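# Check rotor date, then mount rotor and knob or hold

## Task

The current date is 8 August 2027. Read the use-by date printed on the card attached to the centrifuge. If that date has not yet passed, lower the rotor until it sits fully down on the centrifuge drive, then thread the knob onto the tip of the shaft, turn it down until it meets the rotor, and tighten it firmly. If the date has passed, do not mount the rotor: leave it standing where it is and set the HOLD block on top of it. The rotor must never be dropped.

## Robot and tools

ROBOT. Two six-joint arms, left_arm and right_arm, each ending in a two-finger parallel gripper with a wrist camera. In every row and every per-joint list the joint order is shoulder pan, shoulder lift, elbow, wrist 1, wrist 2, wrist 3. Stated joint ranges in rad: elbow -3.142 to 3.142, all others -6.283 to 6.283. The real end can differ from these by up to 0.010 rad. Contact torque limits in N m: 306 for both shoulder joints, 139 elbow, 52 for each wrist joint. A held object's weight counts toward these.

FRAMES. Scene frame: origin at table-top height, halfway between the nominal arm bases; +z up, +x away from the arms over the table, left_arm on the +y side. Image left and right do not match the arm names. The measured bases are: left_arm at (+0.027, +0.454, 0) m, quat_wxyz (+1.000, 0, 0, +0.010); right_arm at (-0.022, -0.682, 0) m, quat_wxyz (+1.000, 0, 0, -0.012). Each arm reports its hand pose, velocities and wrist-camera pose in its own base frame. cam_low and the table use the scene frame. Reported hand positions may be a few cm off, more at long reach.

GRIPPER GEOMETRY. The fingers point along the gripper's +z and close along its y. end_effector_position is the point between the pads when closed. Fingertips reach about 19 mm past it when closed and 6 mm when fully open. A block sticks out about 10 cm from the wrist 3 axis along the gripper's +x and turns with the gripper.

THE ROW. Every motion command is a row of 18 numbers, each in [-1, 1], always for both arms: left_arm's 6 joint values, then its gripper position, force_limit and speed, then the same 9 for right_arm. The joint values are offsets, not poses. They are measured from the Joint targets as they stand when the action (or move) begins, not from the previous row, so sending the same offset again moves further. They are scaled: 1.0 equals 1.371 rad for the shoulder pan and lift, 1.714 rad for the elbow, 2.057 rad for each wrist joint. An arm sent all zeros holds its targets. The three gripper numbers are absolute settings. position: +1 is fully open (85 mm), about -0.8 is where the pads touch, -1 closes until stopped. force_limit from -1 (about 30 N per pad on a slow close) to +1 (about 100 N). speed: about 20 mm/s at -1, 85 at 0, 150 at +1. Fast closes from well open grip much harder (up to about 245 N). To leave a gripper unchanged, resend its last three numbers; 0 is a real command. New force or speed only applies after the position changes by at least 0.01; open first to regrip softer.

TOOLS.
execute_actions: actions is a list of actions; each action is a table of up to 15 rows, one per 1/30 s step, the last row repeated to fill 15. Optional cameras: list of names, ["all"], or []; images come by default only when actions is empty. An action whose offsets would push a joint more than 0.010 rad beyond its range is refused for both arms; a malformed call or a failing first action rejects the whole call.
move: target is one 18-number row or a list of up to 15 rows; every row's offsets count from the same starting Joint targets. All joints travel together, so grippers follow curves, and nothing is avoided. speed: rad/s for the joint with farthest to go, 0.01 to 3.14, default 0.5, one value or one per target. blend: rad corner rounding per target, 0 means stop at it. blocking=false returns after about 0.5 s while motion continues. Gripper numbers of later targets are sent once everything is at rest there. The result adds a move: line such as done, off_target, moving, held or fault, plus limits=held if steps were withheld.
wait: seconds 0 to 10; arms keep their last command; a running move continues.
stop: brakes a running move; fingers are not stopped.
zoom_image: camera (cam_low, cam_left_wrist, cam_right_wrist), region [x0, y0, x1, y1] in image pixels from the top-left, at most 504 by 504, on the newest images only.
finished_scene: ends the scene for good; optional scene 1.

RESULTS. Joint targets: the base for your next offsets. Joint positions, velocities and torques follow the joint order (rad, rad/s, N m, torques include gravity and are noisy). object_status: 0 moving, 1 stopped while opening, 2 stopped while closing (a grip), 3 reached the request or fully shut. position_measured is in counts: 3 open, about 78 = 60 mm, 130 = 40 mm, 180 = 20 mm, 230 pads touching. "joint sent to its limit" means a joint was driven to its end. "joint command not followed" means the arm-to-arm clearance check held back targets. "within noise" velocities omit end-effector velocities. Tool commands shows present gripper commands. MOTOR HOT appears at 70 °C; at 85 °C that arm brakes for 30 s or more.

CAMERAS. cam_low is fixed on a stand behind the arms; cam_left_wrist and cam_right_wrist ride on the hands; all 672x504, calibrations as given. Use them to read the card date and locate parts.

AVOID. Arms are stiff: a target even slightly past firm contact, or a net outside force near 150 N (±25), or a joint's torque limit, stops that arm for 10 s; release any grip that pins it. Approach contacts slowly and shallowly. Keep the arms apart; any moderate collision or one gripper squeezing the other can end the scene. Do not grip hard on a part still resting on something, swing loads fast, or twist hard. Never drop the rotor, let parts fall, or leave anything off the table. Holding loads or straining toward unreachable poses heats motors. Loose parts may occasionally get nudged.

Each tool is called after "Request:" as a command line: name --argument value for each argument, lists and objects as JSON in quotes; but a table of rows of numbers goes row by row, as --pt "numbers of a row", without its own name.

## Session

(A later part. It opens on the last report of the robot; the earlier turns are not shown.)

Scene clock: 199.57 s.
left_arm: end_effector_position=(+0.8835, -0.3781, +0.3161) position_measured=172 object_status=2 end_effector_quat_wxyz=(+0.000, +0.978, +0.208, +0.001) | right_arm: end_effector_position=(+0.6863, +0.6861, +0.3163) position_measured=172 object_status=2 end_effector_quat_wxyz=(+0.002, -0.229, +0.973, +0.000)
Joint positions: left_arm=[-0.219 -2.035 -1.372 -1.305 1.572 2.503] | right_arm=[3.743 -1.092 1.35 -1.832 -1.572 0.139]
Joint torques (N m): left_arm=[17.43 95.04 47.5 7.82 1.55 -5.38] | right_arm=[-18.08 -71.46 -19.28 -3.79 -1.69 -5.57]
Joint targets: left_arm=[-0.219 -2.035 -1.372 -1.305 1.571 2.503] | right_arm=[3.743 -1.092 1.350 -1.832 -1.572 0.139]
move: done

Request:
move --target '[0.0005,-0.0008,0.0009,-0.0003,0,0.0004,-1,0,-1,-0.0002,0.0011,-0.0013,0.0004,0,-0.0002,-1,0,-1]' --speed 0.02

Request:
move --target '[0.0005,-0.0008,0.0009,-0.0003,0,0.0004,-1,0,-1,-0.0002,0.0011,-0.0013,0.0004,0,-0.0002,-1,0,-1]' --speed 0.02

Scene clock: 200.67 s.
left_arm: end_effector_position=(+0.8844, -0.3777, +0.3161) position_measured=172 object_status=2 end_effector_quat_wxyz=(+0.000, +0.978, +0.208, +0.001) | right_arm: end_effector_position=(+0.6873, +0.6864, +0.3162) position_measured=172 object_status=2 end_effector_quat_wxyz=(+0.002, -0.229, +0.973, +0.000)
Joint positions: left_arm=[-0.218 -2.036 -1.37 -1.306 1.571 2.504] | right_arm=[3.743 -1.091 1.348 -1.831 -1.572 0.138]
Joint torques (N m): left_arm=[33.91 67.58 78.46 4.56 -0.06 3.74] | right_arm=[-17.87 -42.13 -39.03 -5.57 -3.69 -5.46]
Joint targets: left_arm=[-0.218 -2.036 -1.370 -1.306 1.571 2.504] | right_arm=[3.743 -1.091 1.348 -1.831 -1.572 0.138]
move: done

Scene clock: 201.37 s.
left_arm: end_effector_position=(+0.8851, -0.3773, +0.3160) position_measured=172 object_status=2 end_effector_quat_wxyz=(+0.000, +0.978, +0.208, +0.000) | right_arm: end_effector_position=(+0.6881, +0.6867, +0.3162) position_measured=172 object_status=2 end_effector_quat_wxyz=(+0.002, -0.230, +0.973, +0.000)
Joint positions: left_arm=[-0.218 -2.037 -1.369 -1.307 1.571 2.505] | right_arm=[3.743 -1.09 1.346 -1.83 -1.572 0.138]
Joint torques (N m): left_arm=[57.09 58.74 87.02 9.19 2.05 3.69] | right_arm=[-29.76 -22.53 -42.24 -14.85 -2.91 -5.62]
Joint targets: left_arm=[-0.217 -2.037 -1.368 -1.307 1.571 2.505] | right_arm=[3.743 -1.089 1.345 -1.830 -1.572 0.138]
move: done

Request:
move --target '[0,0.0011,0.003,-0.0034,0,0,-1,0,-1,0,-0.0011,-0.003,0.0034,0,0,-1,0,-1]' --speed 0.02

Request:
move --target '[-0.0005,0.0008,-0.0009,0.0003,0,-0.0004,-1,0,-1,0.0002,-0.0011,0.0013,-0.0004,0,0.0002,-1,0,-1]' --speed 0.02

Request:
move --target '[-0.0005,0.0008,-0.0009,0.0003,0,-0.0004,-1,0,-1,0.0002,-0.0011,0.0013,-0.0004,0,0.0002,-1,0,-1]' --speed 0.02

Request:
move --target '[-0.0005,0.0008,-0.0009,0.0003,0,-0.0004,-1,0,-1,0.0002,-0.0011,0.0013,-0.0004,0,0.0002,-1,0,-1]' --speed 0.02

Scene clock: 202.50 s.
left_arm: end_effector_position=(+0.8853, -0.3771, +0.3197) position_measured=172 object_status=2 end_effector_quat_wxyz=(+0.000, +0.978, +0.208, +0.000) | right_arm: end_effector_position=(+0.6883, +0.6867, +0.3200) position_measured=172 object_status=2 end_effector_quat_wxyz=(+0.001, -0.229, +0.973, +0.000)
Joint positions: left_arm=[-0.217 -2.036 -1.364 -1.313 1.571 2.505] | right_arm=[3.743 -1.091 1.34 -1.823 -1.572 0.138]
Joint torques (N m): left_arm=[16.91 192.34 160.19 11.94 5.19 4.18] | right_arm=[-16.07 -102.91 -72.08 -15.64 -1.45 -4.76]
Joint targets: left_arm=[-0.217 -2.035 -1.363 -1.314 1.571 2.505] | right_arm=[3.743 -1.091 1.340 -1.823 -1.572 0.138]
move: done

Scene clock: 203.20 s.
left_arm: end_effector_position=(+0.8845, -0.3777, +0.3202) position_measured=172 object_status=2 end_effector_quat_wxyz=(+0.000, +0.978, +0.208, +0.000) | right_arm: end_effector_position=(+0.6874, +0.6864, +0.3203) position_measured=172 object_status=2 end_effector_quat_wxyz=(+0.002, -0.229, +0.973, +0.000)
Joint positions: left_arm=[-0.218 -2.034 -1.365 -1.313 1.572 2.504] | right_arm=[3.743 -1.092 1.342 -1.824 -1.572 0.138]
Joint torques (N m): left_arm=[-2.49 170.61 107.68 11.84 3.12 -5.08] | right_arm=[11.17 -110.75 -47.2 -13.43 -0.82 4.11]
Joint targets: left_arm=[-0.218 -2.034 -1.365 -1.313 1.571 2.504] | right_arm=[3.743 -1.092 1.343 -1.824 -1.572 0.138]
move: done

Scene clock: 203.90 s.
left_arm: end_effector_position=(+0.8836, -0.3781, +0.3202) position_measured=172 object_status=2 end_effector_quat_wxyz=(+0.000, +0.978, +0.208, +0.000) | right_arm: end_effector_position=(+0.6865, +0.6861, +0.3203) position_measured=172 object_status=2 end_effector_quat_wxyz=(+0.002, -0.229, +0.973, +0.000)
Joint positions: left_arm=[-0.219 -2.033 -1.366 -1.312 1.572 2.503] | right_arm=[3.743 -1.094 1.345 -1.825 -1.572 0.139]
Joint torques (N m): left_arm=[-8.83 164.53 99.95 10.23 0.55 -4.99] | right_arm=[13.39 -119.49 -46.03 -9.42 0.07 4.24]
Joint targets: left_arm=[-0.219 -2.033 -1.366 -1.312 1.571 2.503] | right_arm=[3.743 -1.094 1.345 -1.825 -1.572 0.139]
move: done

Scene clock: 204.60 s.
left_arm: end_effector_position=(+0.8828, -0.3786, +0.3203) position_measured=172 object_status=2 end_effector_quat_wxyz=(+0.000, +0.978, +0.208, +0.001) | right_arm: end_effector_position=(+0.6856, +0.6858, +0.3203) position_measured=172 object_status=2 end_effector_quat_wxyz=(+0.002, -0.229, +0.973, +0.000)
Joint positions: left_arm=[-0.219 -2.032 -1.368 -1.312 1.572 2.502] | right_arm=[3.744 -1.095 1.347 -1.825 -1.572 0.139]
Joint torques (N m): left_arm=[-35.31 162.11 84.47 5.55 -2.15 -4.51] | right_arm=[23.38 -146.8 -45.37 7.14 1.01 3.82]
Joint targets: left_arm=[-0.220 -2.032 -1.368 -1.312 1.571 2.502] | right_arm=[3.744 -1.095 1.347 -1.825 -1.572 0.139]
move: done

Request:
move --pt "0.0008 -0.0012 0.0014 -0.0004 0 0.0006 -1 0 -1 -0.0003 0.0017 -0.002 0.0006 0 -0.0003 -1 0 -1" --pt "0.0008 -0.0025 -0.0022 0.0035 0 0.0006 -1 0 -1 -0.0003 0.003 0.0016 -0.0033 0 -0.0003 -1 0 -1" --speed 0.02

Request:
move --target '[-0.001,-0.0018,0.002,-0.0006,0,0.0068,-1,0,-1,0.0016,0.0006,-0.0008,0.0002,0,0.0088,-1,0,-1]' --speed 0.02

Request:
move --target '[-0.001,-0.0018,0.002,-0.0006,0,0.0068,-1,0,-1,0.0016,0.0006,-0.0008,0.0002,0,0.0088,-1,0,-1]' --speed 0.02

Scene clock: 209.20 s.
left_arm: end_effector_position=(+0.8840, -0.3779, +0.3160) position_measured=172 object_status=2 end_effector_quat_wxyz=(+0.000, +0.978, +0.208, +0.001) | right_arm: end_effector_position=(+0.6868, +0.6863, +0.3161) position_measured=172 object_status=2 end_effector_quat_wxyz=(+0.002, -0.229, +0.973, +0.000)
Joint positions: left_arm=[-0.218 -2.035 -1.371 -1.305 1.571 2.504] | right_arm=[3.743 -1.092 1.349 -1.832 -1.572 0.139]
Joint torques (N m): left_arm=[20.61 62.26 48.04 9.44 2.96 3.71] | right_arm=[-14.26 -43.68 -16.69 -10.67 0.13 -5.12]
Joint targets: left_arm=[-0.218 -2.035 -1.372 -1.304 1.571 2.504] | right_arm=[3.743 -1.091 1.350 -1.832 -1.572 0.139]
move: done

Scene clock: 210.37 s.
left_arm: end_effector_position=(+0.8848, -0.3794, +0.3152) position_measured=172 object_status=2 end_effector_quat_wxyz=(+0.000, +0.980, +0.201, +0.000) | right_arm: end_effector_position=(+0.6858, +0.6880, +0.3155) position_measured=172 object_status=2 end_effector_quat_wxyz=(+0.002, -0.222, +0.975, +0.000)
Joint positions: left_arm=[-0.22 -2.038 -1.368 -1.306 1.571 2.517] | right_arm=[3.745 -1.091 1.348 -1.832 -1.572 0.157]
Joint torques (N m): left_arm=[24.82 21.46 51.08 3.87 3.54 4.11] | right_arm=[6.86 -23.06 -22.23 6.01 -3.23 3.74]
Joint targets: left_arm=[-0.220 -2.038 -1.368 -1.306 1.571 2.518] | right_arm=[3.745 -1.091 1.348 -1.832 -1.572 0.157]
move: done

Scene clock: 211.53 s.
left_arm: end_effector_position=(+0.8856, -0.3809, +0.3150) position_measured=172 object_status=2 end_effector_quat_wxyz=(+0.000, +0.981, +0.193, +0.000) | right_arm: end_effector_position=(+0.6847, +0.6898, +0.3156) position_measured=172 object_status=2 end_effector_quat_wxyz=(+0.002, -0.214, +0.977, +0.000)
Joint positions: left_arm=[-0.221 -2.04 -1.365 -1.307 1.571 2.531] | right_arm=[3.748 -1.09 1.347 -1.831 -1.572 0.175]
Joint torques (N m): left_arm=[41.37 11.11 49.84 5.8 4.32 4.8] | right_arm=[11 -31.56 -20.62 11.77 -2.47 4.28]
Joint targets: left_arm=[-0.221 -2.040 -1.365 -1.307 1.571 2.531] | right_arm=[3.748 -1.090 1.347 -1.831 -1.572 0.175]
move: done

Request:
move --target '[0.002,0.0036,-0.004,0.0012,0,-0.0136,-1,0,-1,-0.0032,-0.0012,0.0016,-0.0004,0,-0.0176,-1,0,-1]' --speed 0.02

Request:
move --target '[0.001,0.0018,-0.002,0.0006,0,-0.0068,-1,0,-1,-0.0016,-0.0006,0.0008,-0.0002,0,-0.0088,-1,0,-1]' --speed 0.02

Request:
move --target '[0.001,0.0018,-0.002,0.0006,0,-0.0068,-1,0,-1,-0.0016,-0.0006,0.0008,-0.0002,0,-0.0088,-1,0,-1]' --speed 0.02

Request:
move --target '[0.001,0.0018,-0.002,0.0006,0,-0.0068,-1,0,-1,-0.0016,-0.0006,0.0008,-0.0002,0,-0.0088,-1,0,-1]' --speed 0.02

Scene clock: 214.00 s.
left_arm: end_effector_position=(+0.8839, -0.3778, +0.3153) position_measured=172 object_status=2 end_effector_quat_wxyz=(+0.000, +0.978, +0.208, +0.000) | right_arm: end_effector_position=(+0.6868, +0.6862, +0.3154) position_measured=172 object_status=2 end_effector_quat_wxyz=(+0.002, -0.229, +0.973, +0.000)
Joint positions: left_arm=[-0.218 -2.035 -1.372 -1.304 1.571 2.504] | right_arm=[3.743 -1.091 1.35 -1.832 -1.572 0.139]
Joint torques (N m): left_arm=[32.45 56.93 25.6 7.59 4.19 -4.46] | right_arm=[-21.57 -36.45 -3.41 -7.8 -0.34 -5.86]
Joint targets: left_arm=[-0.218 -2.035 -1.372 -1.304 1.571 2.504] | right_arm=[3.743 -1.091 1.350 -1.832 -1.572 0.139]
move: done

Scene clock: 215.17 s.
left_arm: end_effector_position=(+0.8830, -0.3763, +0.3155) position_measured=172 object_status=2 end_effector_quat_wxyz=(+0.000, +0.976, +0.216, +0.001) | right_arm: end_effector_position=(+0.6878, +0.6844, +0.3153) position_measured=172 object_status=2 end_effector_quat_wxyz=(+0.002, -0.237, +0.971, +0.000)
Joint positions: left_arm=[-0.217 -2.033 -1.375 -1.303 1.571 2.49] | right_arm=[3.741 -1.092 1.351 -1.833 -1.572 0.121]
Joint torques (N m): left_arm=[18.76 70.81 30.59 6.45 1.61 -5.56] | right_arm=[-25.79 -29.18 -4.3 -11.78 -0.4 -6.11]
Joint targets: left_arm=[-0.217 -2.033 -1.375 -1.303 1.571 2.490] | right_arm=[3.741 -1.092 1.351 -1.833 -1.572 0.121]
move: done

Scene clock: 216.33 s.
left_arm: end_effector_position=(+0.8822, -0.3748, +0.3157) position_measured=172 object_status=2 end_effector_quat_wxyz=(+0.000, +0.975, +0.223, +0.001) | right_arm: end_effector_position=(+0.6888, +0.6826, +0.3153) position_measured=172 object_status=2 end_effector_quat_wxyz=(+0.002, -0.245, +0.970, +0.000)
Joint positions: left_arm=[-0.216 -2.031 -1.379 -1.302 1.571 2.476] | right_arm=[3.739 -1.093 1.352 -1.833 -1.572 0.103]
Joint torques (N m): left_arm=[5.84 83.45 33.53 6 -1.04 -5.85] | right_arm=[-29.58 -24.33 -4.32 -14.89 -1.17 -6.49]
Joint targets: left_arm=[-0.216 -2.031 -1.379 -1.302 1.571 2.476] | right_arm=[3.739 -1.093 1.352 -1.833 -1.572 0.102]
move: done

Scene clock: 217.50 s.
left_arm: end_effector_position=(+0.8813, -0.3733, +0.3159) position_measured=172 object_status=2 end_effector_quat_wxyz=(+0.000, +0.973, +0.231, +0.001) | right_arm: end_effector_position=(+0.6898, +0.6807, +0.3152) position_measured=172 object_status=2 end_effector_quat_wxyz=(+0.001, -0.252, +0.968, +0.000)
Joint positions: left_arm=[-0.214 -2.028 -1.382 -1.301 1.571 2.462] | right_arm=[3.737 -1.094 1.354 -1.833 -1.572 0.084]
Joint torques (N m): left_arm=[-8.09 90.54 38.55 5.57 -4.06 -4.89] | right_arm=[-32.68 -19.22 -3.66 -16.85 -2.09 -6.88]
Joint targets: left_arm=[-0.214 -2.028 -1.382 -1.301 1.571 2.462] | right_arm=[3.737 -1.094 1.354 -1.833 -1.572 0.084]
move: done

Request:
move --target '[-0.0019,-0.0032,0.0044,-0.0018,0,0.0129,-1,0,-1,0.003,0.0009,-0.0021,0.0011,0,0.0167,-1,0,-1]' --speed 0.02

Request:
move --target '[-0.0004,0.0006,-0.0007,0.0002,0,-0.0003,-1,0,-1,0.0002,-0.0008,0.001,-0.0003,0,0.0001,-1,0,-1]' --speed 0.01

Request:
move --target '[0.0008,-0.0012,0.0014,-0.0004,0,0.0006,-1,0,-1,-0.0004,0.0016,-0.002,0.0006,0,-0.0002,-1,0,-1]' --speed 0.01

Scene clock: 220.77 s.
left_arm: end_effector_position=(+0.8829, -0.3762, +0.3163) position_measured=172 object_status=2 end_effector_quat_wxyz=(+0.000, +0.976, +0.217, +0.001) | right_arm: end_effector_position=(+0.6879, +0.6841, +0.3161) position_measured=172 object_status=2 end_effector_quat_wxyz=(+0.001, -0.238, +0.971, +0.000)
Joint positions: left_arm=[-0.217 -2.032 -1.375 -1.304 1.571 2.488] | right_arm=[3.741 -1.093 1.35 -1.831 -1.572 0.119]
Joint torques (N m): left_arm=[-10.93 85.49 81.69 1.47 -3.03 4.19] | right_arm=[6.55 -40.11 -36.6 0.08 -3.21 3.61]
Joint targets: left_arm=[-0.217 -2.032 -1.374 -1.304 1.571 2.488] | right_arm=[3.741 -1.093 1.350 -1.831 -1.572 0.119]
move: done

Scene clock: 221.47 s.
left_arm: end_effector_position=(+0.8823, -0.3765, +0.3164) position_measured=172 object_status=2 end_effector_quat_wxyz=(+0.000, +0.976, +0.217, +0.001) | right_arm: end_effector_position=(+0.6872, +0.6839, +0.3160) position_measured=172 object_status=2 end_effector_quat_wxyz=(+0.002, -0.238, +0.971, +0.000)
Joint positions: left_arm=[-0.217 -2.032 -1.376 -1.304 1.571 2.487] | right_arm=[3.741 -1.094 1.352 -1.832 -1.572 0.119]
Joint torques (N m): left_arm=[-29.75 110.28 40.79 2.84 -1.96 -5.37] | right_arm=[13.53 -72.74 -14.4 -1.03 -2.32 3.44]
Joint targets: left_arm=[-0.217 -2.032 -1.376 -1.304 1.571 2.487] | right_arm=[3.741 -1.094 1.352 -1.832 -1.572 0.119]
move: done

Scene clock: 222.17 s.
left_arm: end_effector_position=(+0.8835, -0.3759, +0.3163) position_measured=172 object_status=2 end_effector_quat_wxyz=(+0.000, +0.976, +0.216, +0.001) | right_arm: end_effector_position=(+0.6885, +0.6843, +0.3162) position_measured=172 object_status=2 end_effector_quat_wxyz=(+0.001, -0.238, +0.971, +0.000)
Joint positions: left_arm=[-0.216 -2.033 -1.373 -1.305 1.571 2.489] | right_arm=[3.741 -1.092 1.349 -1.83 -1.572 0.118]
Joint torques (N m): left_arm=[27.57 82 88.01 4.98 -0.7 3.87] | right_arm=[-22.66 -34.91 -43.17 -12.5 -1.01 -6]
Joint targets: left_arm=[-0.216 -2.033 -1.373 -1.305 1.571 2.489] | right_arm=[3.740 -1.091 1.349 -1.831 -1.572 0.118]
move: done

Request:
move --target '[0.0061,0.0105,-0.0121,0.0035,0,-0.0384,-1,0,-1,-0.008,-0.0044,0.004,-0.0008,0,-0.0477,-1,0,-1]' --speed 0.04

Request:
move --target '[0.0062,0.0109,-0.0129,0.0035,0,-0.0382,-1,0,-1,-0.0086,-0.0021,0.0024,-0.0006,0,-0.0483,-1,0,-1]' --speed 0.04

Scene clock: 227.37 s.
left_arm: end_effector_position=(+0.8783, -0.3666, +0.3168) position_measured=172 object_status=2 end_effector_quat_wxyz=(+0.000, +0.966, +0.259, +0.001) | right_arm: end_effector_position=(+0.6935, +0.6750, +0.3175) position_measured=172 object_status=2 end_effector_quat_wxyz=(+0.002, -0.280, +0.960, +0.000)
Joint positions: left_arm=[-0.208 -2.019 -1.394 -1.298 1.571 2.41] | right_arm=[3.729 -1.097 1.355 -1.832 -1.572 0.021]
Joint torques (N m): left_arm=[-2.1 136.73 65.3 5.15 -1.43 -6.07] | right_arm=[-8.71 -102.34 -46.13 -16.71 -0.79 -5.39]
Joint targets: left_arm=[-0.208 -2.019 -1.394 -1.298 1.571 2.410] | right_arm=[3.729 -1.098 1.355 -1.832 -1.572 0.020]
move: done

Scene clock: 230.17 s.
left_arm: end_effector_position=(+0.8722, -0.3573, +0.3168) position_measured=172 object_status=2 end_effector_quat_wxyz=(+0.000, +0.954, +0.301, +0.001) | right_arm: end_effector_position=(+0.6999, +0.6658, +0.3176) position_measured=172 object_status=2 end_effector_quat_wxyz=(+0.002, -0.322, +0.947, +0.000)
Joint positions: left_arm=[-0.2 -2.004 -1.416 -1.291 1.571 2.331] | right_arm=[3.718 -1.1 1.36 -1.833 -1.572 -0.079]
Joint torques (N m): left_arm=[-22.44 146.65 64.27 3.27 -6.13 -6.36] | right_arm=[-9.69 -100.52 -54.87 -27.48 3.4 -6.53]
Joint targets: left_arm=[-0.200 -2.004 -1.416 -1.290 1.571 2.331] | right_arm=[3.718 -1.100 1.360 -1.833 -1.572 -0.079]
move: done

Request:
move --target '[0,-0.0006,-0.0015,0.0017,0,0,-1,0,-1,0,0.0006,0.0015,-0.0017,0,0,-1,0,-1]' --speed 0.02

Scene clock: 231.03 s.
left_arm: end_effector_position=(+0.8722, -0.3572, +0.3152) position_measured=172 object_status=2 end_effector_quat_wxyz=(+0.000, +0.954, +0.301, +0.001) | right_arm: end_effector_position=(+0.7000, +0.6658, +0.3160) position_measured=172 object_status=2 end_effector_quat_wxyz=(+0.002, -0.322, +0.947, +0.000)
Joint positions: left_arm=[-0.2 -2.004 -1.418 -1.287 1.571 2.331] | right_arm=[3.718 -1.1 1.362 -1.837 -1.572 -0.079]
Joint torques (N m): left_arm=[-22.51 45.66 12.61 0.97 -6.4 -6.18] | right_arm=[-9.87 -24.87 -24.23 -26.47 2.65 -6.59]
Joint targets: left_arm=[-0.200 -2.005 -1.419 -1.287 1.571 2.331] | right_arm=[3.718 -1.100 1.362 -1.837 -1.572 -0.079]
move: done

Request:
move --target '[-0.0062,-0.0109,0.0129,-0.0035,0,0.0382,-1,0,-1,0.0086,0.0021,-0.0024,0.0006,0,0.0483,-1,0,-1]' --speed 0.04

Request:
move --target '[-0.0061,-0.0105,0.0121,-0.0035,0,0.0384,-1,0,-1,0.008,0.0044,-0.004,0.0008,0,0.0477,-1,0,-1]' --speed 0.03

Request:
move --target '[-0.0078,-0.0093,0.0116,-0.0031,0,0.0372,-1,0,-1,0.009,0.0036,-0.0058,0.002,0,0.0484,-1,0,-1]' --speed 0.03

Request:
move --target '[-0.0074,-0.0087,0.0105,-0.003,0,0.0374,-1,0,-1,0.0082,0.0061,-0.0073,0.002,0,0.0479,-1,0,-1]' --speed 0.03

Scene clock: 234.27 s.
left_arm: end_effector_position=(+0.8782, -0.3666, +0.3148) position_measured=172 object_status=2 end_effector_quat_wxyz=(+0.000, +0.966, +0.259, +0.001) | right_arm: end_effector_position=(+0.6935, +0.6750, +0.3154) position_measured=172 object_status=2 end_effector_quat_wxyz=(+0.002, -0.280, +0.960, +0.000)
Joint positions: left_arm=[-0.208 -2.02 -1.397 -1.294 1.571 2.41] | right_arm=[3.729 -1.097 1.358 -1.836 -1.572 0.02]
Joint torques (N m): left_arm=[-17.21 11.29 34.49 -0.43 -3.9 2.35] | right_arm=[-2 -7.95 -27.39 -7.28 -4 2.38]
Joint targets: left_arm=[-0.208 -2.020 -1.397 -1.294 1.571 2.410] | right_arm=[3.729 -1.097 1.358 -1.836 -1.572 0.020]
move: done

Scene clock: 237.60 s.
left_arm: end_effector_position=(+0.8833, -0.3752, +0.3143) position_measured=172 object_status=2 end_effector_quat_wxyz=(+0.000, +0.976, +0.219, +0.001) | right_arm: end_effector_position=(+0.6891, +0.6839, +0.3166) position_measured=172 object_status=2 end_effector_quat_wxyz=(+0.003, -0.243, +0.970, +0.001)
Joint positions: left_arm=[-0.216 -2.033 -1.377 -1.301 1.571 2.483] | right_arm=[3.739 -1.093 1.351 -1.834 -1.571 0.107]
Joint torques (N m): left_arm=[2.17 -14.77 26.04 2.5 0.68 2.95] | right_arm=[-3.95 -72.91 -39.56 -6.05 -1.42 0.01]
Joint targets: left_arm=[-0.216 -2.033 -1.377 -1.301 1.571 2.484] | right_arm=[3.739 -1.093 1.351 -1.834 -1.571 0.107]
Tool commands: left_gripper/position=-1.0 left_gripper/force_limit=+0.0 left_gripper/speed=-1.0 right_gripper/position=-1.0 right_gripper/force_limit=+0.003922 right_gripper/speed=-1.0
FORCE FAULT: contact force on the right arm reached its limit, and that arm stopped. The contact can be on any part of that arm, not only on its tool. That arm's remaining commands of this call were not run. That arm is still stopped at the end of this call. That arm stays stopped for about 10 more seconds. Until then a move that you send moves the other arm only, and its call returns only when the move has ended. Once the stop has ended, the next robot result says so. If the stop ends while you think or write, that arm runs what you send next, counted from new Joint targets: where its joints stand when the stop ends. While its stop runs, that arm takes no new command, but its gripper still runs the gripper command that each later call begins with. Until it ends, the stop uses up actions while you think or wait. An arm that is not stopped still takes commands.
move: fault (right_arm); right_arm: the wrist 3 is farthest, 0.011 rad from its target

not run: an earlier result of this reply reported a stop or a fault. Calls in your next reply go to the robot.

not run: an earlier result of this reply reported a stop or a fault. Calls in your next reply go to the robot.

Request:
move --target '[0,0,0,0,0,0,0.3,0,-0.5,0,0,0,0,0,0,0.3,0,-0.5]'

Request:
wait --seconds 9.5

Scene clock: 238.63 s.
left_arm: end_effector_position=(+0.8833, -0.3752, +0.3143) position_measured=91 object_status=0 end_effector_quat_wxyz=(+0.000, +0.976, +0.219, +0.001) | right_arm: end_effector_position=(+0.6890, +0.6839, +0.3166) position_measured=91 object_status=0 end_effector_quat_wxyz=(+0.003, -0.243, +0.970, +0.001)
Joint positions: left_arm=[-0.216 -2.033 -1.377 -1.301 1.571 2.484] | right_arm=[3.739 -1.093 1.351 -1.834 -1.571 0.107]
Joint torques (N m): left_arm=[0.09 133.41 92.95 6.12 2.14 4.74] | right_arm=[-3.9 -71.63 -39.95 -6.1 -1.81 -0.08]
Joint targets: left_arm=[-0.216 -2.033 -1.377 -1.301 1.571 2.484] | right_arm=[3.739 -1.093 1.351 -1.834 -1.571 0.107]
Tool commands: left_gripper/position=+0.3 left_gripper/force_limit=+0.0 left_gripper/speed=-0.5 right_gripper/position=+0.301961 right_gripper/force_limit=+0.003922 right_gripper/speed=-0.498039
FORCE FAULT, CONTINUED: the right arm was still stopped when this call began, by the force fault that an earlier result reported. That arm ran no command of this call; its gripper ran only the gripper command that the call began with. That arm is still stopped at the end of this call. That arm stays stopped for about 9 more seconds. If the stop ends while you think or write, that arm runs what you send next, counted from new Joint targets: where its joints stand when the stop ends. While its stop runs, that arm takes no new command, but its gripper still runs the gripper command that each later call begins with.
move: done (left_arm), not run (right_arm; its earlier fault stop)

Scene clock: 248.13 s.
left_arm: end_effector_position=(+0.8833, -0.3752, +0.3143) position_measured=91 object_status=3 end_effector_quat_wxyz=(+0.000, +0.976, +0.219, +0.001) | right_arm: end_effector_position=(+0.6890, +0.6839, +0.3166) position_measured=91 object_status=3 end_effector_quat_wxyz=(+0.003, -0.243, +0.970, +0.001)
Joint positions: left_arm=[-0.216 -2.033 -1.377 -1.301 1.571 2.484] | right_arm=[3.739 -1.093 1.351 -1.834 -1.571 0.107]
Joint torques (N m): left_arm=[8.67 131.24 91.25 6.72 2.34 3.85] | right_arm=[-5.38 -72.75 -39.62 -6.12 -1.7 -0.11]
Joint targets: left_arm=[-0.216 -2.033 -1.377 -1.301 1.571 2.484] | right_arm=[3.739 -1.093 1.351 -1.834 -1.571 0.107]
Tool commands: left_gripper/position=+0.3 left_gripper/force_limit=+0.0 left_gripper/speed=-0.5 right_gripper/position=+0.301961 right_gripper/force_limit=+0.003922 right_gripper/speed=-0.498039
FORCE FAULT, CONTINUED: the right arm's stop, for the force fault that an earlier result reported, is over. The rest of the stop counts as 18 of the actions that you can send in this scene. That arm's target is now where it stood when the stop ended, not its last command. That arm accepts commands again.
wait: 9.50 s; at rest by 0.17 s

Request:
move --pt "0 0.012 0.0449 -0.0459 0 0 0.3 0 -0.8 0 -0.0126 -0.0415 0.0448 0 0 0.3 0 -0.8" --pt "0 0.023 0.1192 -0.1152 0 0 0.3 0 -0.8 0 -0.0231 -0.1163 0.1141 0 0 0.3 0 -0.8" --pt "0 0.0172 0.218 -0.1937 0 0 0.3 0 -0.8 0 -0.0165 -0.2162 0.1929 0 0 0.3 0 -0.8" --speed 0.35 --blend 0.02

Scene clock: 252.20 s.
left_arm: end_effector_position=(+0.8856, -0.3757, +0.5452) position_measured=91 object_status=3 end_effector_quat_wxyz=(+0.000, +0.976, +0.219, +0.000) | right_arm: end_effector_position=(+0.6892, +0.6840, +0.5450) position_measured=91 object_status=3 end_effector_quat_wxyz=(+0.001, -0.243, +0.970, +0.000)
Joint positions: left_arm=[-0.216 -2.01 -1.004 -1.699 1.571 2.484] | right_arm=[3.739 -1.116 0.98 -1.437 -1.571 0.107]
Joint torques (N m): left_arm=[10.39 98.28 93.14 1.3 1.92 4.06] | right_arm=[-4.23 -62.09 -49.19 -1.52 -0.71 -0.16]
Joint targets: left_arm=[-0.216 -2.010 -1.003 -1.699 1.571 2.484] | right_arm=[3.739 -1.116 0.980 -1.437 -1.571 0.107]
move: done

Request:
move --pt "0.4128 0.591 -0.523 0.043 0 0 0.3 0 -0.8 -0.0197 0.0795 -0.2007 0.1157 0 -0.1376 0.3 0 -0.8" --pt "1.1787 0.591 -0.523 0.043 0 0 0.3 0 -0.8 -0.0197 0.0795 -0.2007 0.1157 0 -0.1376 0.3 0 -0.8" --speed 0.8 --blend 0.1 --cameras '["all"]'

every number of target 2 of 2 must lie in its column's range; nothing of the call was run
Scene clock: 253.47 s.
left_arm: end_effector_position=(+0.8856, -0.3757, +0.5453) position_measured=91 object_status=3 end_effector_quat_wxyz=(+0.000, +0.976, +0.219, +0.000) | right_arm: end_effector_position=(+0.6892, +0.6840, +0.5451) position_measured=91 object_status=3 end_effector_quat_wxyz=(+0.001, -0.243, +0.970, +0.000)
Joint positions: left_arm=[-0.216 -2.01 -1.003 -1.699 1.571 2.484] | right_arm=[3.739 -1.116 0.98 -1.437 -1.571 0.107]
Joint torques (N m): left_arm=[12.81 101.06 93.78 1.58 1.96 4.27] | right_arm=[-4.22 -64.58 -50.16 -1.19 -0.66 -0.29]
Joint targets: left_arm=[-0.216 -2.010 -1.003 -1.699 1.571 2.484] | right_arm=[3.739 -1.116 0.980 -1.437 -1.571 0.107]
Tool commands: left_gripper/position=+0.3 left_gripper/force_limit=+0.0 left_gripper/speed=-0.8 right_gripper/position=+0.3 right_gripper/force_limit=+0.0 right_gripper/speed=-0.8

Request:
move --pt "0.4128 0.591 -0.523 0.043 0 0 0.3 0 -0.8 -0.0197 0.0795 -0.2007 0.1157 0 -0.1376 0.3 0 -0.8" --pt "0.95 0.591 -0.523 0.043 0 0 0.3 0 -0.8 -0.0197 0.0795 -0.2007 0.1157 0 -0.1376 0.3 0 -0.8" --speed 0.8 --blend 0.1 --cameras '["all"]'

Scene clock: 256.37 s.
left_arm: end_effector_position=(+0.3736, +0.3298, +0.5129) position_measured=91 object_status=3 end_effector_quat_wxyz=(-0.001, +0.643, +0.766, +0.001) | right_arm: end_effector_position=(+0.7278, +0.6782, +0.6417) position_measured=91 object_status=3 end_effector_quat_wxyz=(+0.000, -0.365, +0.931, +0.000)
Joint positions: left_arm=[1.087 -1.199 -1.9 -1.611 1.571 2.484] | right_arm=[3.712 -1.007 0.636 -1.199 -1.571 -0.176]
Joint torques (N m): left_arm=[20.89 37.86 70.31 5.28 2.03 4] | right_arm=[-15.44 -67.13 -48.06 -1.21 -0.62 -4.77]
Motor temperatures (°C): left_arm=[33 33 32 30 36 32] | right_arm=[33 31 29 37 30 38]
Joint targets: left_arm=[1.087 -1.199 -1.900 -1.611 1.571 2.484] | right_arm=[3.712 -1.007 0.636 -1.199 -1.571 -0.176]
move: done
camera_calibration:
cam_left_wrist: T_world_to_cam=[[0.985681, 0.167875, -0.0158635, -0.404645], [0.162926, -0.923914, 0.346177, 0.0851255], [0.0434578, -0.343804, -0.938035, 0.708559], [0, 0, 0, 1]] pos_world=[0.354189, 0.390184, 0.628766]
cam_right_wrist: T_world_to_cam=[[-0.688352, 0.725316, -0.00936852, 0.0213963], [0.678763, 0.648619, 0.344348, -1.13227], [0.255838, 0.230674, -0.938795, 0.389878], [0, 0, 0, 1]] pos_world=[0.683527, 0.62896, 0.756112]

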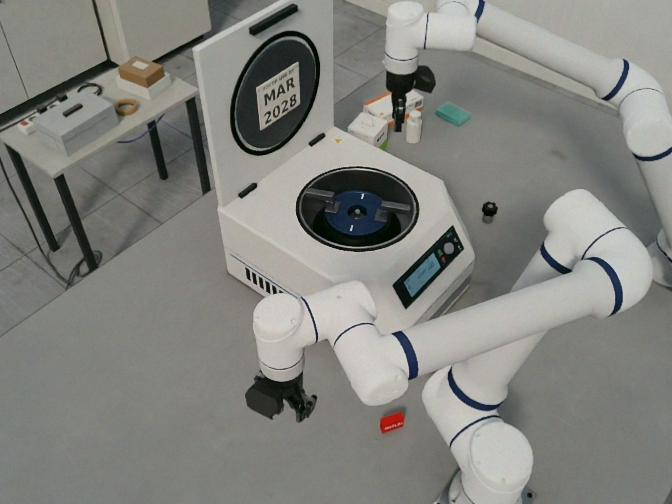

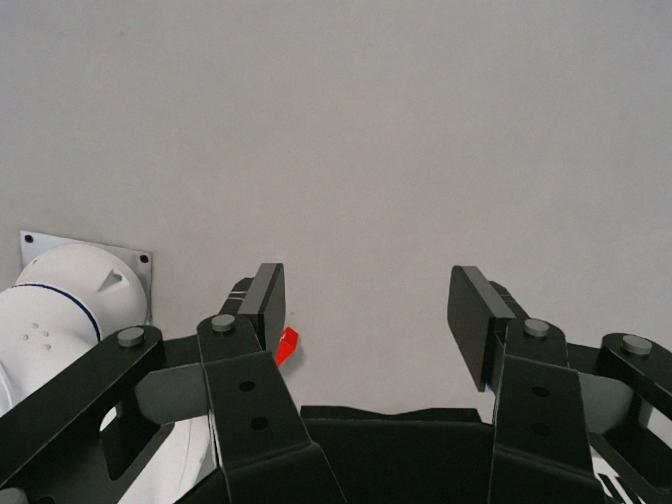

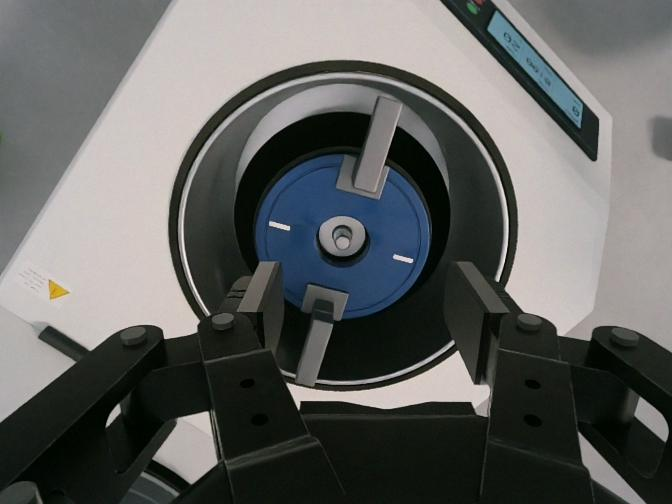

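Request:
zoom_image --camera "cam_right_wrist" --region '[250, 160, 430, 310]'

Request:
zoom_image --camera "cam_low" --region '[285, 150, 435, 260]'

Scaled by 2.800.

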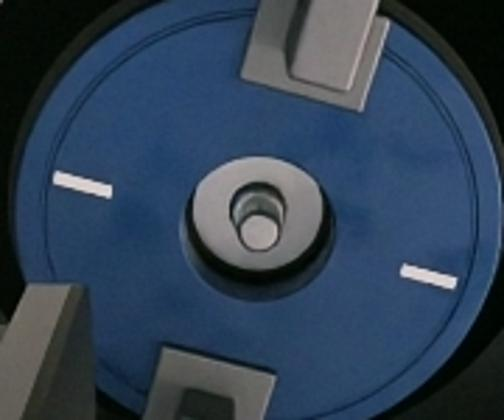

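Scaled by 3.360.

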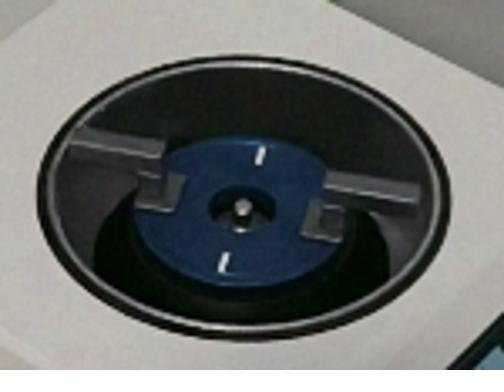

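Request:
move --pt "0 0 0 0 0 0 0.3 0 -0.8 0.0197 -0.0795 0.2007 -0.1157 0 0.1376 0.3 0 -0.8" --pt "0 0 0 0 0 0 0.3 0 -0.8 0.0197 -0.0859 0.3009 -0.1946 0 0.1376 0.3 0 -0.8" --pt "0 0 0 0 0 0 0.3 0 -0.8 0.0197 -0.0753 0.3756 -0.2639 0 0.1376 0.3 0 -0.8" --pt "0 0 0 0 0 0 0.3 0 -0.8 0.0197 -0.0627 0.4172 -0.3087 0 0.1376 0.3 0 -0.8" --pt "0 0 0 0 0 0 0.3 0 -0.8 0.0197 -0.0627 0.4172 -0.3087 0 0.1376 -0.2 0 -0.8" --speed '[0.5,0.35,0.3,0.2,0.2]' --blend '[0.03,0.02,0.01,0,0]' --cameras '["cam_right_wrist"]'

Scene clock: 261.80 s.
left_arm: end_effector_position=(+0.3736, +0.3298, +0.5129) position_measured=91 object_status=3 end_effector_quat_wxyz=(-0.001, +0.643, +0.766, +0.001) | right_arm: end_effector_position=(+0.6890, +0.6838, +0.3159) position_measured=154 object_status=0 end_effector_quat_wxyz=(+0.002, -0.243, +0.970, +0.001)
Joint positions: left_arm=[1.087 -1.199 -1.9 -1.611 1.571 2.484] | right_arm=[3.739 -1.093 1.351 -1.834 -1.571 0.107]
Joint torques (N m): left_arm=[18.58 17.92 79.55 1.91 2.01 3.79] | right_arm=[7.78 -62.93 -31.04 -11.6 -0.6 4.49]
Joint targets: left_arm=[1.087 -1.199 -1.900 -1.611 1.571 2.484] | right_arm=[3.739 -1.093 1.351 -1.834 -1.571 0.107]
move: done
camera_calibration:
cam_right_wrist: T_world_to_cam=[[-0.482141, 0.876047, -0.00906739, -0.257604], [0.819182, 0.454466, 0.349859, -0.963147], [0.310614, 0.161254, -0.936758, 0.101695], [0, 0, 0, 1]] pos_world=[0.633203, 0.646992, 0.429893]
Images, in order (width x height): cam_right_wrist 672x504.

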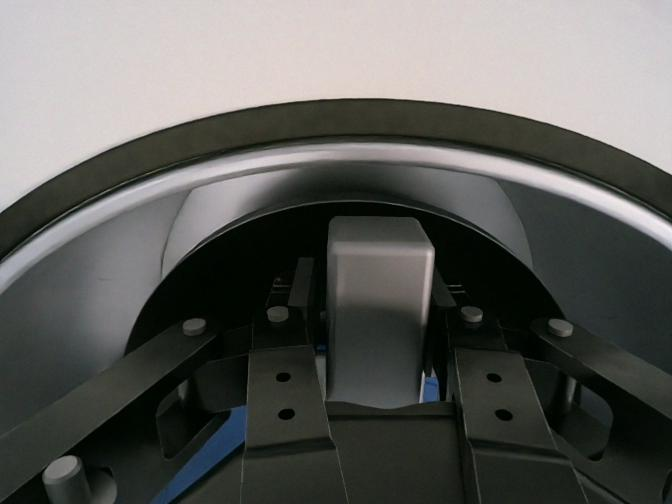

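Request:
move --target '[0,0,0,0,0,0,0.3,0,-0.8,0.0035,0.0013,-0.0014,0.0003,0,0.0128,-0.2,0,-0.8]' --speed 0.03 --cameras '["cam_right_wrist"]'

Scene clock: 263.13 s.
left_arm: end_effector_position=(+0.3736, +0.3298, +0.5129) position_measured=91 object_status=3 end_effector_quat_wxyz=(-0.001, +0.643, +0.766, +0.001) | right_arm: end_effector_position=(+0.6866, +0.6877, +0.3157) position_measured=154 object_status=3 end_effector_quat_wxyz=(+0.002, -0.233, +0.973, +0.001)
Joint positions: left_arm=[1.087 -1.199 -1.9 -1.611 1.571 2.484] | right_arm=[3.744 -1.091 1.349 -1.834 -1.571 0.133]
Joint torques (N m): left_arm=[17.16 15.84 82.18 1.62 2.06 3.82] | right_arm=[8.05 -63.37 -49.16 -1.32 -0.74 4.15]
Joint targets: left_arm=[1.087 -1.199 -1.900 -1.611 1.571 2.484] | right_arm=[3.744 -1.091 1.349 -1.834 -1.571 0.133]
move: done
camera_calibration:
cam_right_wrist: T_world_to_cam=[[-0.463303, 0.886154, -0.00904317, -0.282069], [0.828712, 0.436841, 0.349865, -0.957288], [0.313985, 0.154599, -0.936756, 0.103893], [0, 0, 0, 1]] pos_world=[0.630013, 0.652078, 0.429693]
Images, in order (width x height): cam_right_wrist 672x504.

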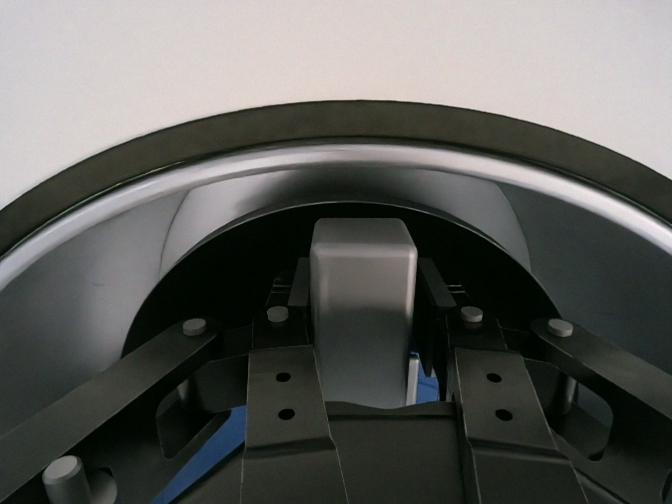

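Request:
move --target '[0,0,0,0,0,0,0.3,0,-0.8,0.0035,0.0013,-0.0014,0.0003,0,0.0128,-0.2,0,-0.8]' --speed 0.03 --cameras '["cam_right_wrist"]'

Scene clock: 264.43 s.
left_arm: end_effector_position=(+0.3736, +0.3298, +0.5129) position_measured=91 object_status=3 end_effector_quat_wxyz=(-0.001, +0.643, +0.766, +0.001) | right_arm: end_effector_position=(+0.6841, +0.6916, +0.3155) position_measured=154 object_status=3 end_effector_quat_wxyz=(+0.002, -0.222, +0.975, +0.001)
Joint positions: left_arm=[1.087 -1.199 -1.9 -1.611 1.571 2.484] | right_arm=[3.749 -1.089 1.346 -1.833 -1.571 0.16]
Joint torques (N m): left_arm=[19.25 15.11 84.88 1.6 1.96 3.41] | right_arm=[8.33 -63.1 -49.29 -1.12 -0.68 4.53]
Joint targets: left_arm=[1.087 -1.199 -1.900 -1.611 1.571 2.484] | right_arm=[3.749 -1.089 1.346 -1.833 -1.571 0.160]
move: done
camera_calibration:
cam_right_wrist: T_world_to_cam=[[-0.444171, 0.895898, -0.00889032, -0.306516], [0.837926, 0.418901, 0.34986, -0.950781], [0.317163, 0.147948, -0.93676, 0.106301], [0, 0, 0, 1]] pos_world=[0.626824, 0.657163, 0.429494]
Images, in order (width x height): cam_right_wrist 672x504.

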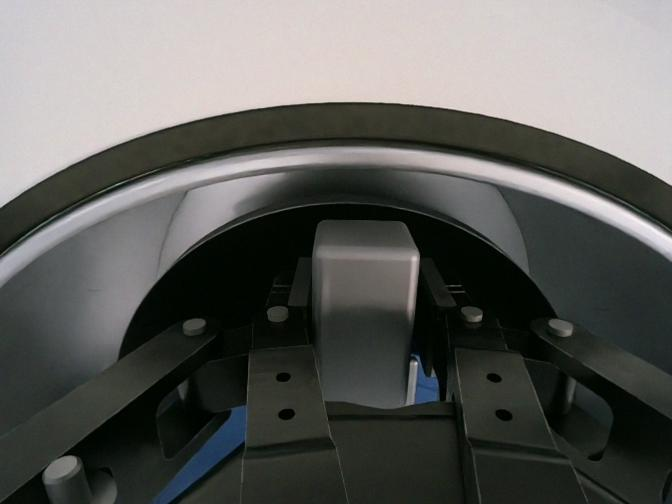

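Request:
execute_actions --actions '[[[0,0,0,0,0,0,0.3,0,-0.8,0,0,0,0,0,0,-1,0,-1]],[[0,0,0,0,0,0,0.3,0,-0.8,0,0,0,0,0,0,-1,0,-1]]]'

Request:
move --target '[0,0,0,0,0,0,0.3,0,-0.8,0,-0.0005,-0.0011,0.0010,0,0,-1,0,-1]' --speed 0.02

Request:
move --target '[0,0,0,0,0,0,0.3,0,-0.8,0,-0.0005,-0.0011,0.0010,0,0,-1,0,-1]' --speed 0.02

Scene clock: 266.77 s.
left_arm: end_effector_position=(+0.3736, +0.3298, +0.5129) position_measured=91 object_status=3 end_effector_quat_wxyz=(-0.001, +0.643, +0.766, +0.001) | right_arm: end_effector_position=(+0.6841, +0.6917, +0.3156) position_measured=171 object_status=2 end_effector_quat_wxyz=(+0.002, -0.222, +0.975, +0.001)
Joint positions: left_arm=[1.087 -1.199 -1.9 -1.611 1.571 2.484] | right_arm=[3.749 -1.089 1.346 -1.833 -1.571 0.16]
Joint torques (N m): left_arm=[17.63 17.85 90.43 1.52 2.07 3.73] | right_arm=[1.67 -62.81 -41.26 -3.69 -0.81 -0.2]
Joint targets: left_arm=[1.087 -1.199 -1.900 -1.611 1.571 2.484] | right_arm=[3.749 -1.089 1.346 -1.833 -1.571 0.160]
Step readings (joint positions of left_arm | right_arm):
0: [1.087 -1.199 -1.900 -1.611 1.571 2.484] | [3.749 -1.089 1.346 -1.833 -1.571 0.160]
1: [1.087 -1.199 -1.900 -1.611 1.571 2.484] | [3.749 -1.089 1.346 -1.833 -1.571 0.160]
2: [1.087 -1.199 -1.900 -1.611 1.571 2.484] | [3.749 -1.089 1.346 -1.833 -1.571 0.160]
4: [1.087 -1.199 -1.900 -1.611 1.571 2.484] | [3.749 -1.089 1.346 -1.833 -1.571 0.160]
8: [1.087 -1.199 -1.900 -1.611 1.571 2.484] | [3.749 -1.089 1.346 -1.833 -1.571 0.160]
15: [1.087 -1.199 -1.900 -1.611 1.571 2.484] | [3.749 -1.089 1.346 -1.833 -1.571 0.160]
16: [1.087 -1.199 -1.900 -1.611 1.571 2.484] | [3.749 -1.089 1.346 -1.833 -1.571 0.160]
17: [1.087 -1.199 -1.900 -1.611 1.571 2.484] | [3.749 -1.089 1.346 -1.833 -1.571 0.160]
19: [1.087 -1.199 -1.900 -1.611 1.571 2.484] | [3.749 -1.089 1.346 -1.833 -1.571 0.160]
23: [1.087 -1.199 -1.900 -1.611 1.571 2.484] | [3.749 -1.089 1.346 -1.833 -1.571 0.160]
30: [1.087 -1.199 -1.900 -1.611 1.571 2.484] | [3.749 -1.089 1.346 -1.833 -1.571 0.160]

Scene clock: 267.47 s.
left_arm: end_effector_position=(+0.3736, +0.3298, +0.5129) position_measured=91 object_status=3 end_effector_quat_wxyz=(-0.001, +0.643, +0.766, +0.001) | right_arm: end_effector_position=(+0.6842, +0.6917, +0.3169) position_measured=171 object_status=2 end_effector_quat_wxyz=(+0.002, -0.222, +0.975, +0.001)
Joint positions: left_arm=[1.087 -1.199 -1.9 -1.611 1.571 2.484] | right_arm=[3.749 -1.09 1.345 -1.831 -1.571 0.16]
Joint torques (N m): left_arm=[19.21 17.5 90.39 1.78 2.4 3.9] | right_arm=[-2.65 -114.63 -67.74 -6.03 -0.7 -3.86]
Joint targets: left_arm=[1.087 -1.199 -1.900 -1.611 1.571 2.484] | right_arm=[3.749 -1.090 1.345 -1.831 -1.571 0.160]
move: done

Scene clock: 268.17 s.
left_arm: end_effector_position=(+0.3736, +0.3298, +0.5129) position_measured=91 object_status=3 end_effector_quat_wxyz=(-0.001, +0.643, +0.766, +0.001) | right_arm: end_effector_position=(+0.6843, +0.6918, +0.3187) position_measured=171 object_status=2 end_effector_quat_wxyz=(+0.003, -0.222, +0.975, +0.001)
Joint positions: left_arm=[1.087 -1.199 -1.9 -1.611 1.571 2.484] | right_arm=[3.749 -1.09 1.343 -1.829 -1.571 0.16]
Joint torques (N m): left_arm=[20.19 17.8 92.53 1.94 1.49 3.81] | right_arm=[-1.47 -143.24 -79.24 1.14 -0.6 -4.45]
Joint targets: left_arm=[1.087 -1.199 -1.900 -1.611 1.571 2.484] | right_arm=[3.749 -1.090 1.343 -1.829 -1.571 0.160]
move: done

Request:
move --target '[0,0,0,0,0,0,0.3,0,-0.8,0,0.0010,0.0022,-0.0020,0,0,-1,0,-1]' --speed 0.02

Request:
move --target '[0,0,0,0,0,0,0.3,0,-0.8,0,0.0003,0.0006,-0.0005,0,0,-1,0,-1]' --speed 0.02

Request:
move --target '[0,0,0,0,0,0,0.3,0,-0.8,0,0.0003,0.0006,-0.0005,0,0,-1,0,-1]' --speed 0.02

Scene clock: 269.20 s.
left_arm: end_effector_position=(+0.3736, +0.3298, +0.5129) position_measured=91 object_status=3 end_effector_quat_wxyz=(-0.001, +0.643, +0.766, +0.001) | right_arm: end_effector_position=(+0.6841, +0.6916, +0.3160) position_measured=171 object_status=2 end_effector_quat_wxyz=(+0.002, -0.222, +0.975, +0.001) end_effector_velocity=(+0.000, +0.000, -0.006) end_effector_angular_velocity=(-0.003, +0.004, +0.000)
Joint positions: left_arm=[1.087 -1.199 -1.9 -1.611 1.571 2.484] | right_arm=[3.749 -1.089 1.346 -1.833 -1.571 0.16]
Joint velocities: left_arm=[within noise] | right_arm=[0 0.005 0.002 -0.002 0 0]
Joint torques (N m): left_arm=[18.08 17.87 93.39 1.66 2.26 3.45] | right_arm=[4.36 -58.83 -39.33 -20.66 -0.51 -4.43]
Joint targets: left_arm=[1.087 -1.199 -1.900 -1.611 1.571 2.484] | right_arm=[3.749 -1.089 1.346 -1.833 -1.571 0.160]
move: done

Scene clock: 269.90 s.
left_arm: end_effector_position=(+0.3736, +0.3298, +0.5129) position_measured=91 object_status=3 end_effector_quat_wxyz=(-0.001, +0.643, +0.766, +0.001) | right_arm: end_effector_position=(+0.6840, +0.6916, +0.3148) position_measured=171 object_status=2 end_effector_quat_wxyz=(+0.002, -0.222, +0.975, +0.001)
Joint positions: left_arm=[1.087 -1.199 -1.9 -1.611 1.571 2.484] | right_arm=[3.749 -1.089 1.347 -1.834 -1.571 0.16]
Joint torques (N m): left_arm=[19.63 15.53 93.59 2.03 2.14 3.88] | right_arm=[-0.16 -25.29 -19.75 -19.92 -0.72 -4.48]
Joint targets: left_arm=[1.087 -1.199 -1.900 -1.611 1.571 2.484] | right_arm=[3.749 -1.089 1.347 -1.834 -1.571 0.160]
move: done

Scene clock: 270.60 s.
left_arm: end_effector_position=(+0.3736, +0.3298, +0.5129) position_measured=91 object_status=3 end_effector_quat_wxyz=(-0.001, +0.643, +0.766, +0.001) | right_arm: end_effector_position=(+0.6839, +0.6916, +0.3138) position_measured=171 object_status=2 end_effector_quat_wxyz=(+0.002, -0.222, +0.975, +0.001)
Joint positions: left_arm=[1.087 -1.199 -1.9 -1.611 1.571 2.484] | right_arm=[3.749 -1.088 1.348 -1.835 -1.571 0.16]
Joint torques (N m): left_arm=[19.51 17.43 92.58 1.76 2.12 3.59] | right_arm=[-6.17 5.41 -1.2 -18.51 -0.67 -4.44]
Joint targets: left_arm=[1.087 -1.199 -1.900 -1.611 1.571 2.484] | right_arm=[3.749 -1.088 1.349 -1.835 -1.571 0.160]
move: done

Request:
move --pt "0 0 0 0 0 0 0.3 0 -0.8 0 -0.0005 -0.0010 0.0008 0 0 -1 0 -1" --pt "0 0 0 0 0 0 0.3 0 -0.8 0 -0.0005 -0.0010 0.0008 0 0 0.5 0 -0.8" --pt "0 0 0 0 0 0 0.3 0 -0.8 0 -0.016 -0.0401 0.0453 0 0 0.5 0 -0.8" --pt "0 0 0 0 0 0 0.3 0 -0.8 0 -0.0265 -0.1148 0.1146 0 0 0.5 0 -0.8" --pt "0 0 0 0 0 0 0.3 0 -0.8 -0.0791 0.0543 -0.1418 0.083 0 -0.5989 0.5 0 -0.8" --speed '[0.03,0.3,0.3,0.4,0.7]' --blend '[0,0,0.01,0.02,0]' --cameras '["cam_right_wrist"]'

Scene clock: 278.13 s.
left_arm: end_effector_position=(+0.3736, +0.3298, +0.5129) position_measured=91 object_status=3 end_effector_quat_wxyz=(-0.001, +0.643, +0.766, +0.001) | right_arm: end_effector_position=(+0.8039, +0.6402, +0.3853) position_measured=66 object_status=3 end_effector_quat_wxyz=(-0.001, +0.707, -0.707, +0.000)
Joint positions: left_arm=[1.087 -1.199 -1.9 -1.611 1.571 2.484] | right_arm=[3.641 -1.014 1.105 -1.664 -1.571 -1.072]
Joint torques (N m): left_arm=[18.27 17.87 94.04 1.93 2.07 3.6] | right_arm=[-14.41 -68.53 -50.73 -11.45 -0.69 -4.37]
Joint targets: left_arm=[1.087 -1.199 -1.900 -1.611 1.571 2.484] | right_arm=[3.641 -1.014 1.105 -1.664 -1.571 -1.072]
move: done
camera_calibration:
cam_right_wrist: T_world_to_cam=[[-0.999856, -0.0127388, -0.0111726, 0.822655], [-0.0158178, 0.938127, 0.345931, -0.698645], [0.00607456, 0.346058, -0.938193, 0.265114], [0, 0, 0, 1]] pos_world=[0.809875, 0.574152, 0.499602]
Images, in order (width x height): cam_right_wrist 672x504.

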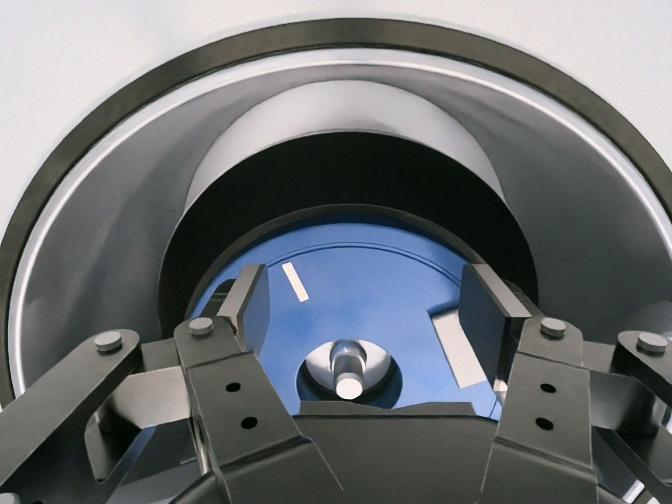

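Request:
zoom_image --camera "cam_right_wrist" --region '[270, 310, 430, 430]'

Scaled by 3.150.

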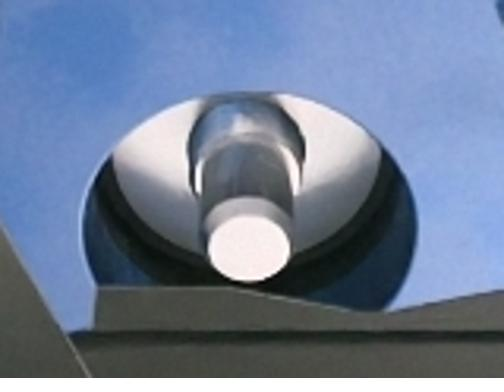

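Request:
zoom_image --camera "cam_right_wrist" --region '[315, 330, 385, 405]'

Scaled by 6.720.

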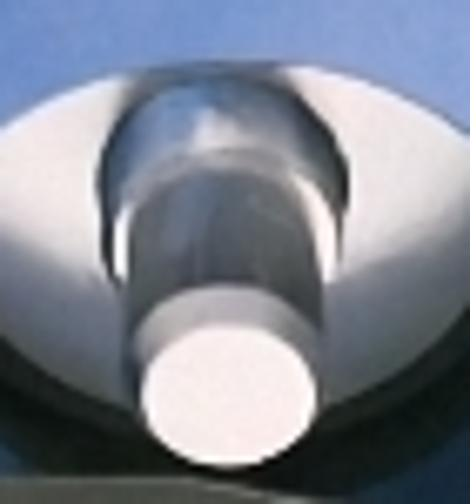

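Request:
execute_actions --actions '[]' --cameras '["cam_low"]'

Request:
zoom_image --camera "cam_low" --region '[470, 190, 510, 230]'

Scene clock: 280.43 s.
left_arm: end_effector_position=(+0.3736, +0.3298, +0.5129) position_measured=91 object_status=3 end_effector_quat_wxyz=(-0.001, +0.643, +0.766, +0.001) | right_arm: end_effector_position=(+0.8040, +0.6402, +0.3853) position_measured=66 object_status=3 end_effector_quat_wxyz=(-0.001, +0.707, -0.707, +0.000)
Joint positions: left_arm=[1.087 -1.199 -1.9 -1.611 1.571 2.484] | right_arm=[3.641 -1.014 1.105 -1.664 -1.571 -1.072]
Joint velocities: within noise
Joint torques (N m): left_arm=[16.48 15.12 93.87 1.58 2.06 3.68] | right_arm=[-15.35 -70.03 -50.15 -11.53 -0.56 -4.7]
Motor temperatures (°C): left_arm=[33 33 32 30 36 32] | right_arm=[33 31 29 37 30 38]
Joint targets: left_arm=[1.087 -1.199 -1.900 -1.611 1.571 2.484] | right_arm=[3.641 -1.014 1.105 -1.664 -1.571 -1.072]
Tool commands: left_gripper/position=+0.3 left_gripper/force_limit=+0.0 left_gripper/speed=-0.8 right_gripper/position=+0.5 right_gripper/force_limit=+0.0 right_gripper/speed=-0.8
Images, in order (width x height): cam_low 672x504.

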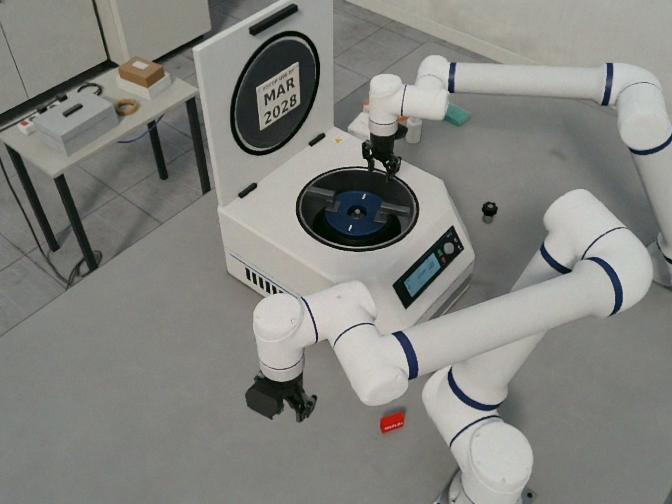

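Scaled by 12.600.

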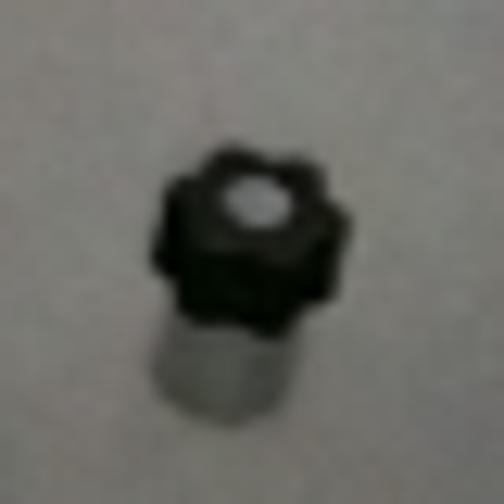

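Request:
move --pt "-0.954 -0.5904 0.5232 -0.043 0 0.0174 0.3 0 -0.8 0.0788 -0.0741 -0.0726 0.1102 0 0.5989 0.5 0 -0.8" --pt "-0.954 -0.5845 0.4243 0.0355 0 0.0174 0.3 0 -0.8 0.0788 -0.0807 0.0272 0.0315 0 0.5989 0.5 0 -0.8" --pt "-0.954 -0.5956 0.35 0.1048 0 0.0174 0.3 0 -0.8 0.0788 -0.0702 0.102 -0.0378 0 0.5989 0.5 0 -0.8" --pt "-0.954 -0.6109 0.3118 0.1478 0 0.0174 0.3 0 -0.8 0.0788 -0.0549 0.1406 -0.0823 0 0.5989 0.5 0 -0.8" --pt "-0.954 -0.6109 0.3118 0.1478 0 0.0174 -1 0 -1 0.0788 -0.0549 0.1406 -0.0823 0 0.5989 -1 0 -1" --speed '[0.8,0.35,0.3,0.15,0.2]' --blend '[0.03,0.02,0.01,0,0]' --cameras '["cam_left_wrist"]'

Scene clock: 288.23 s.
left_arm: end_effector_position=(+0.8849, -0.3809, +0.3179) position_measured=172 object_status=2 end_effector_quat_wxyz=(+0.000, +0.980, +0.199, +0.002) | right_arm: end_effector_position=(+0.6845, +0.6914, +0.3156) position_measured=172 object_status=0 end_effector_quat_wxyz=(+0.003, -0.222, +0.975, +0.001)
Joint positions: left_arm=[-0.221 -2.037 -1.366 -1.307 1.571 2.519] | right_arm=[3.749 -1.089 1.346 -1.834 -1.571 0.16]
Joint torques (N m): left_arm=[7.28 104.12 65.26 0.61 1.97 0.6] | right_arm=[6.5 -63.85 -31.48 -11.5 2.17 1.84]
Joint targets: left_arm=[-0.221 -2.037 -1.366 -1.307 1.571 2.519] | right_arm=[3.749 -1.089 1.346 -1.834 -1.571 0.160]
move: done
camera_calibration:
cam_left_wrist: T_world_to_cam=[[0.385162, -0.922719, -0.0154989, -0.676498], [-0.863904, -0.366416, 0.345558, 0.533925], [-0.324532, -0.119706, -0.938269, 0.670227], [0, 0, 0, 1]] pos_world=[0.939331, -0.348348, 0.433866]
Images, in order (width x height): cam_left_wrist 672x504.

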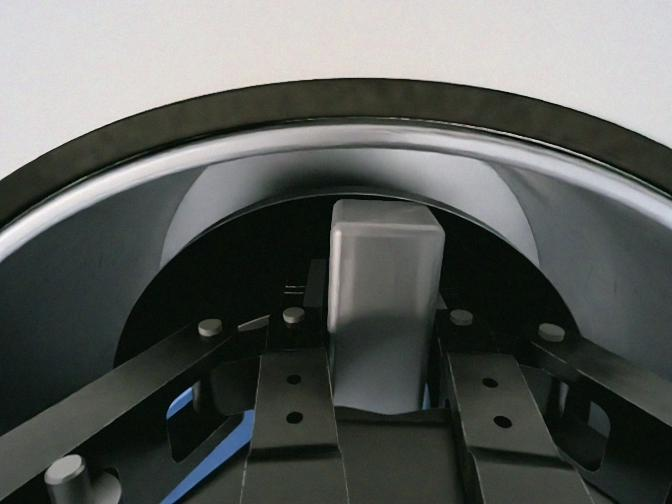

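Request:
move --pt "0 0.0011 0.003 -0.0034 0 0 -1 0 -1 0 -0.0011 -0.003 0.0034 0 0 -1 0 -1" --pt "0.0011 0.0031 0.0008 -0.0027 0 -0.0076 -1 0 -1 -0.0018 -0.0018 -0.0021 0.0032 0 -0.0098 -1 0 -1" --speed 0.03

Request:
move --target '[0,-0.0012,-0.0033,0.0037,0,0,-1,0,-1,0,0.0012,0.0033,-0.0037,0,0,-1,0,-1]' --speed 0.03

Scene clock: 290.13 s.
left_arm: end_effector_position=(+0.8840, -0.3792, +0.3222) position_measured=172 object_status=2 end_effector_quat_wxyz=(+0.000, +0.978, +0.207, +0.002) | right_arm: end_effector_position=(+0.6857, +0.6894, +0.3196) position_measured=172 object_status=2 end_effector_quat_wxyz=(+0.002, -0.230, +0.973, +0.001)
Joint positions: left_arm=[-0.22 -2.033 -1.364 -1.312 1.571 2.504] | right_arm=[3.746 -1.092 1.343 -1.827 -1.571 0.14]
Joint torques (N m): left_arm=[-2.73 176.66 95.66 7.64 1.09 -6.84] | right_arm=[-10.26 -108.43 -55.17 -24.21 -1.08 -6.66]
Joint targets: left_arm=[-0.220 -2.033 -1.364 -1.312 1.571 2.504] | right_arm=[3.746 -1.092 1.343 -1.827 -1.571 0.140]
move: done

Scene clock: 290.83 s.
left_arm: end_effector_position=(+0.8840, -0.3792, +0.3182) position_measured=172 object_status=2 end_effector_quat_wxyz=(+0.001, +0.978, +0.208, +0.002) | right_arm: end_effector_position=(+0.6858, +0.6894, +0.3157) position_measured=172 object_status=2 end_effector_quat_wxyz=(+0.003, -0.230, +0.973, +0.001)
Joint positions: left_arm=[-0.22 -2.034 -1.369 -1.305 1.571 2.504] | right_arm=[3.746 -1.09 1.348 -1.835 -1.571 0.14]
Joint torques (N m): left_arm=[-6.63 113.49 60.87 2.54 -0.68 -5.91] | right_arm=[-8.65 -54.62 -32.64 -20.8 -0.24 -6.33]
Joint targets: left_arm=[-0.220 -2.034 -1.370 -1.305 1.571 2.504] | right_arm=[3.746 -1.090 1.349 -1.835 -1.571 0.140]
move: done


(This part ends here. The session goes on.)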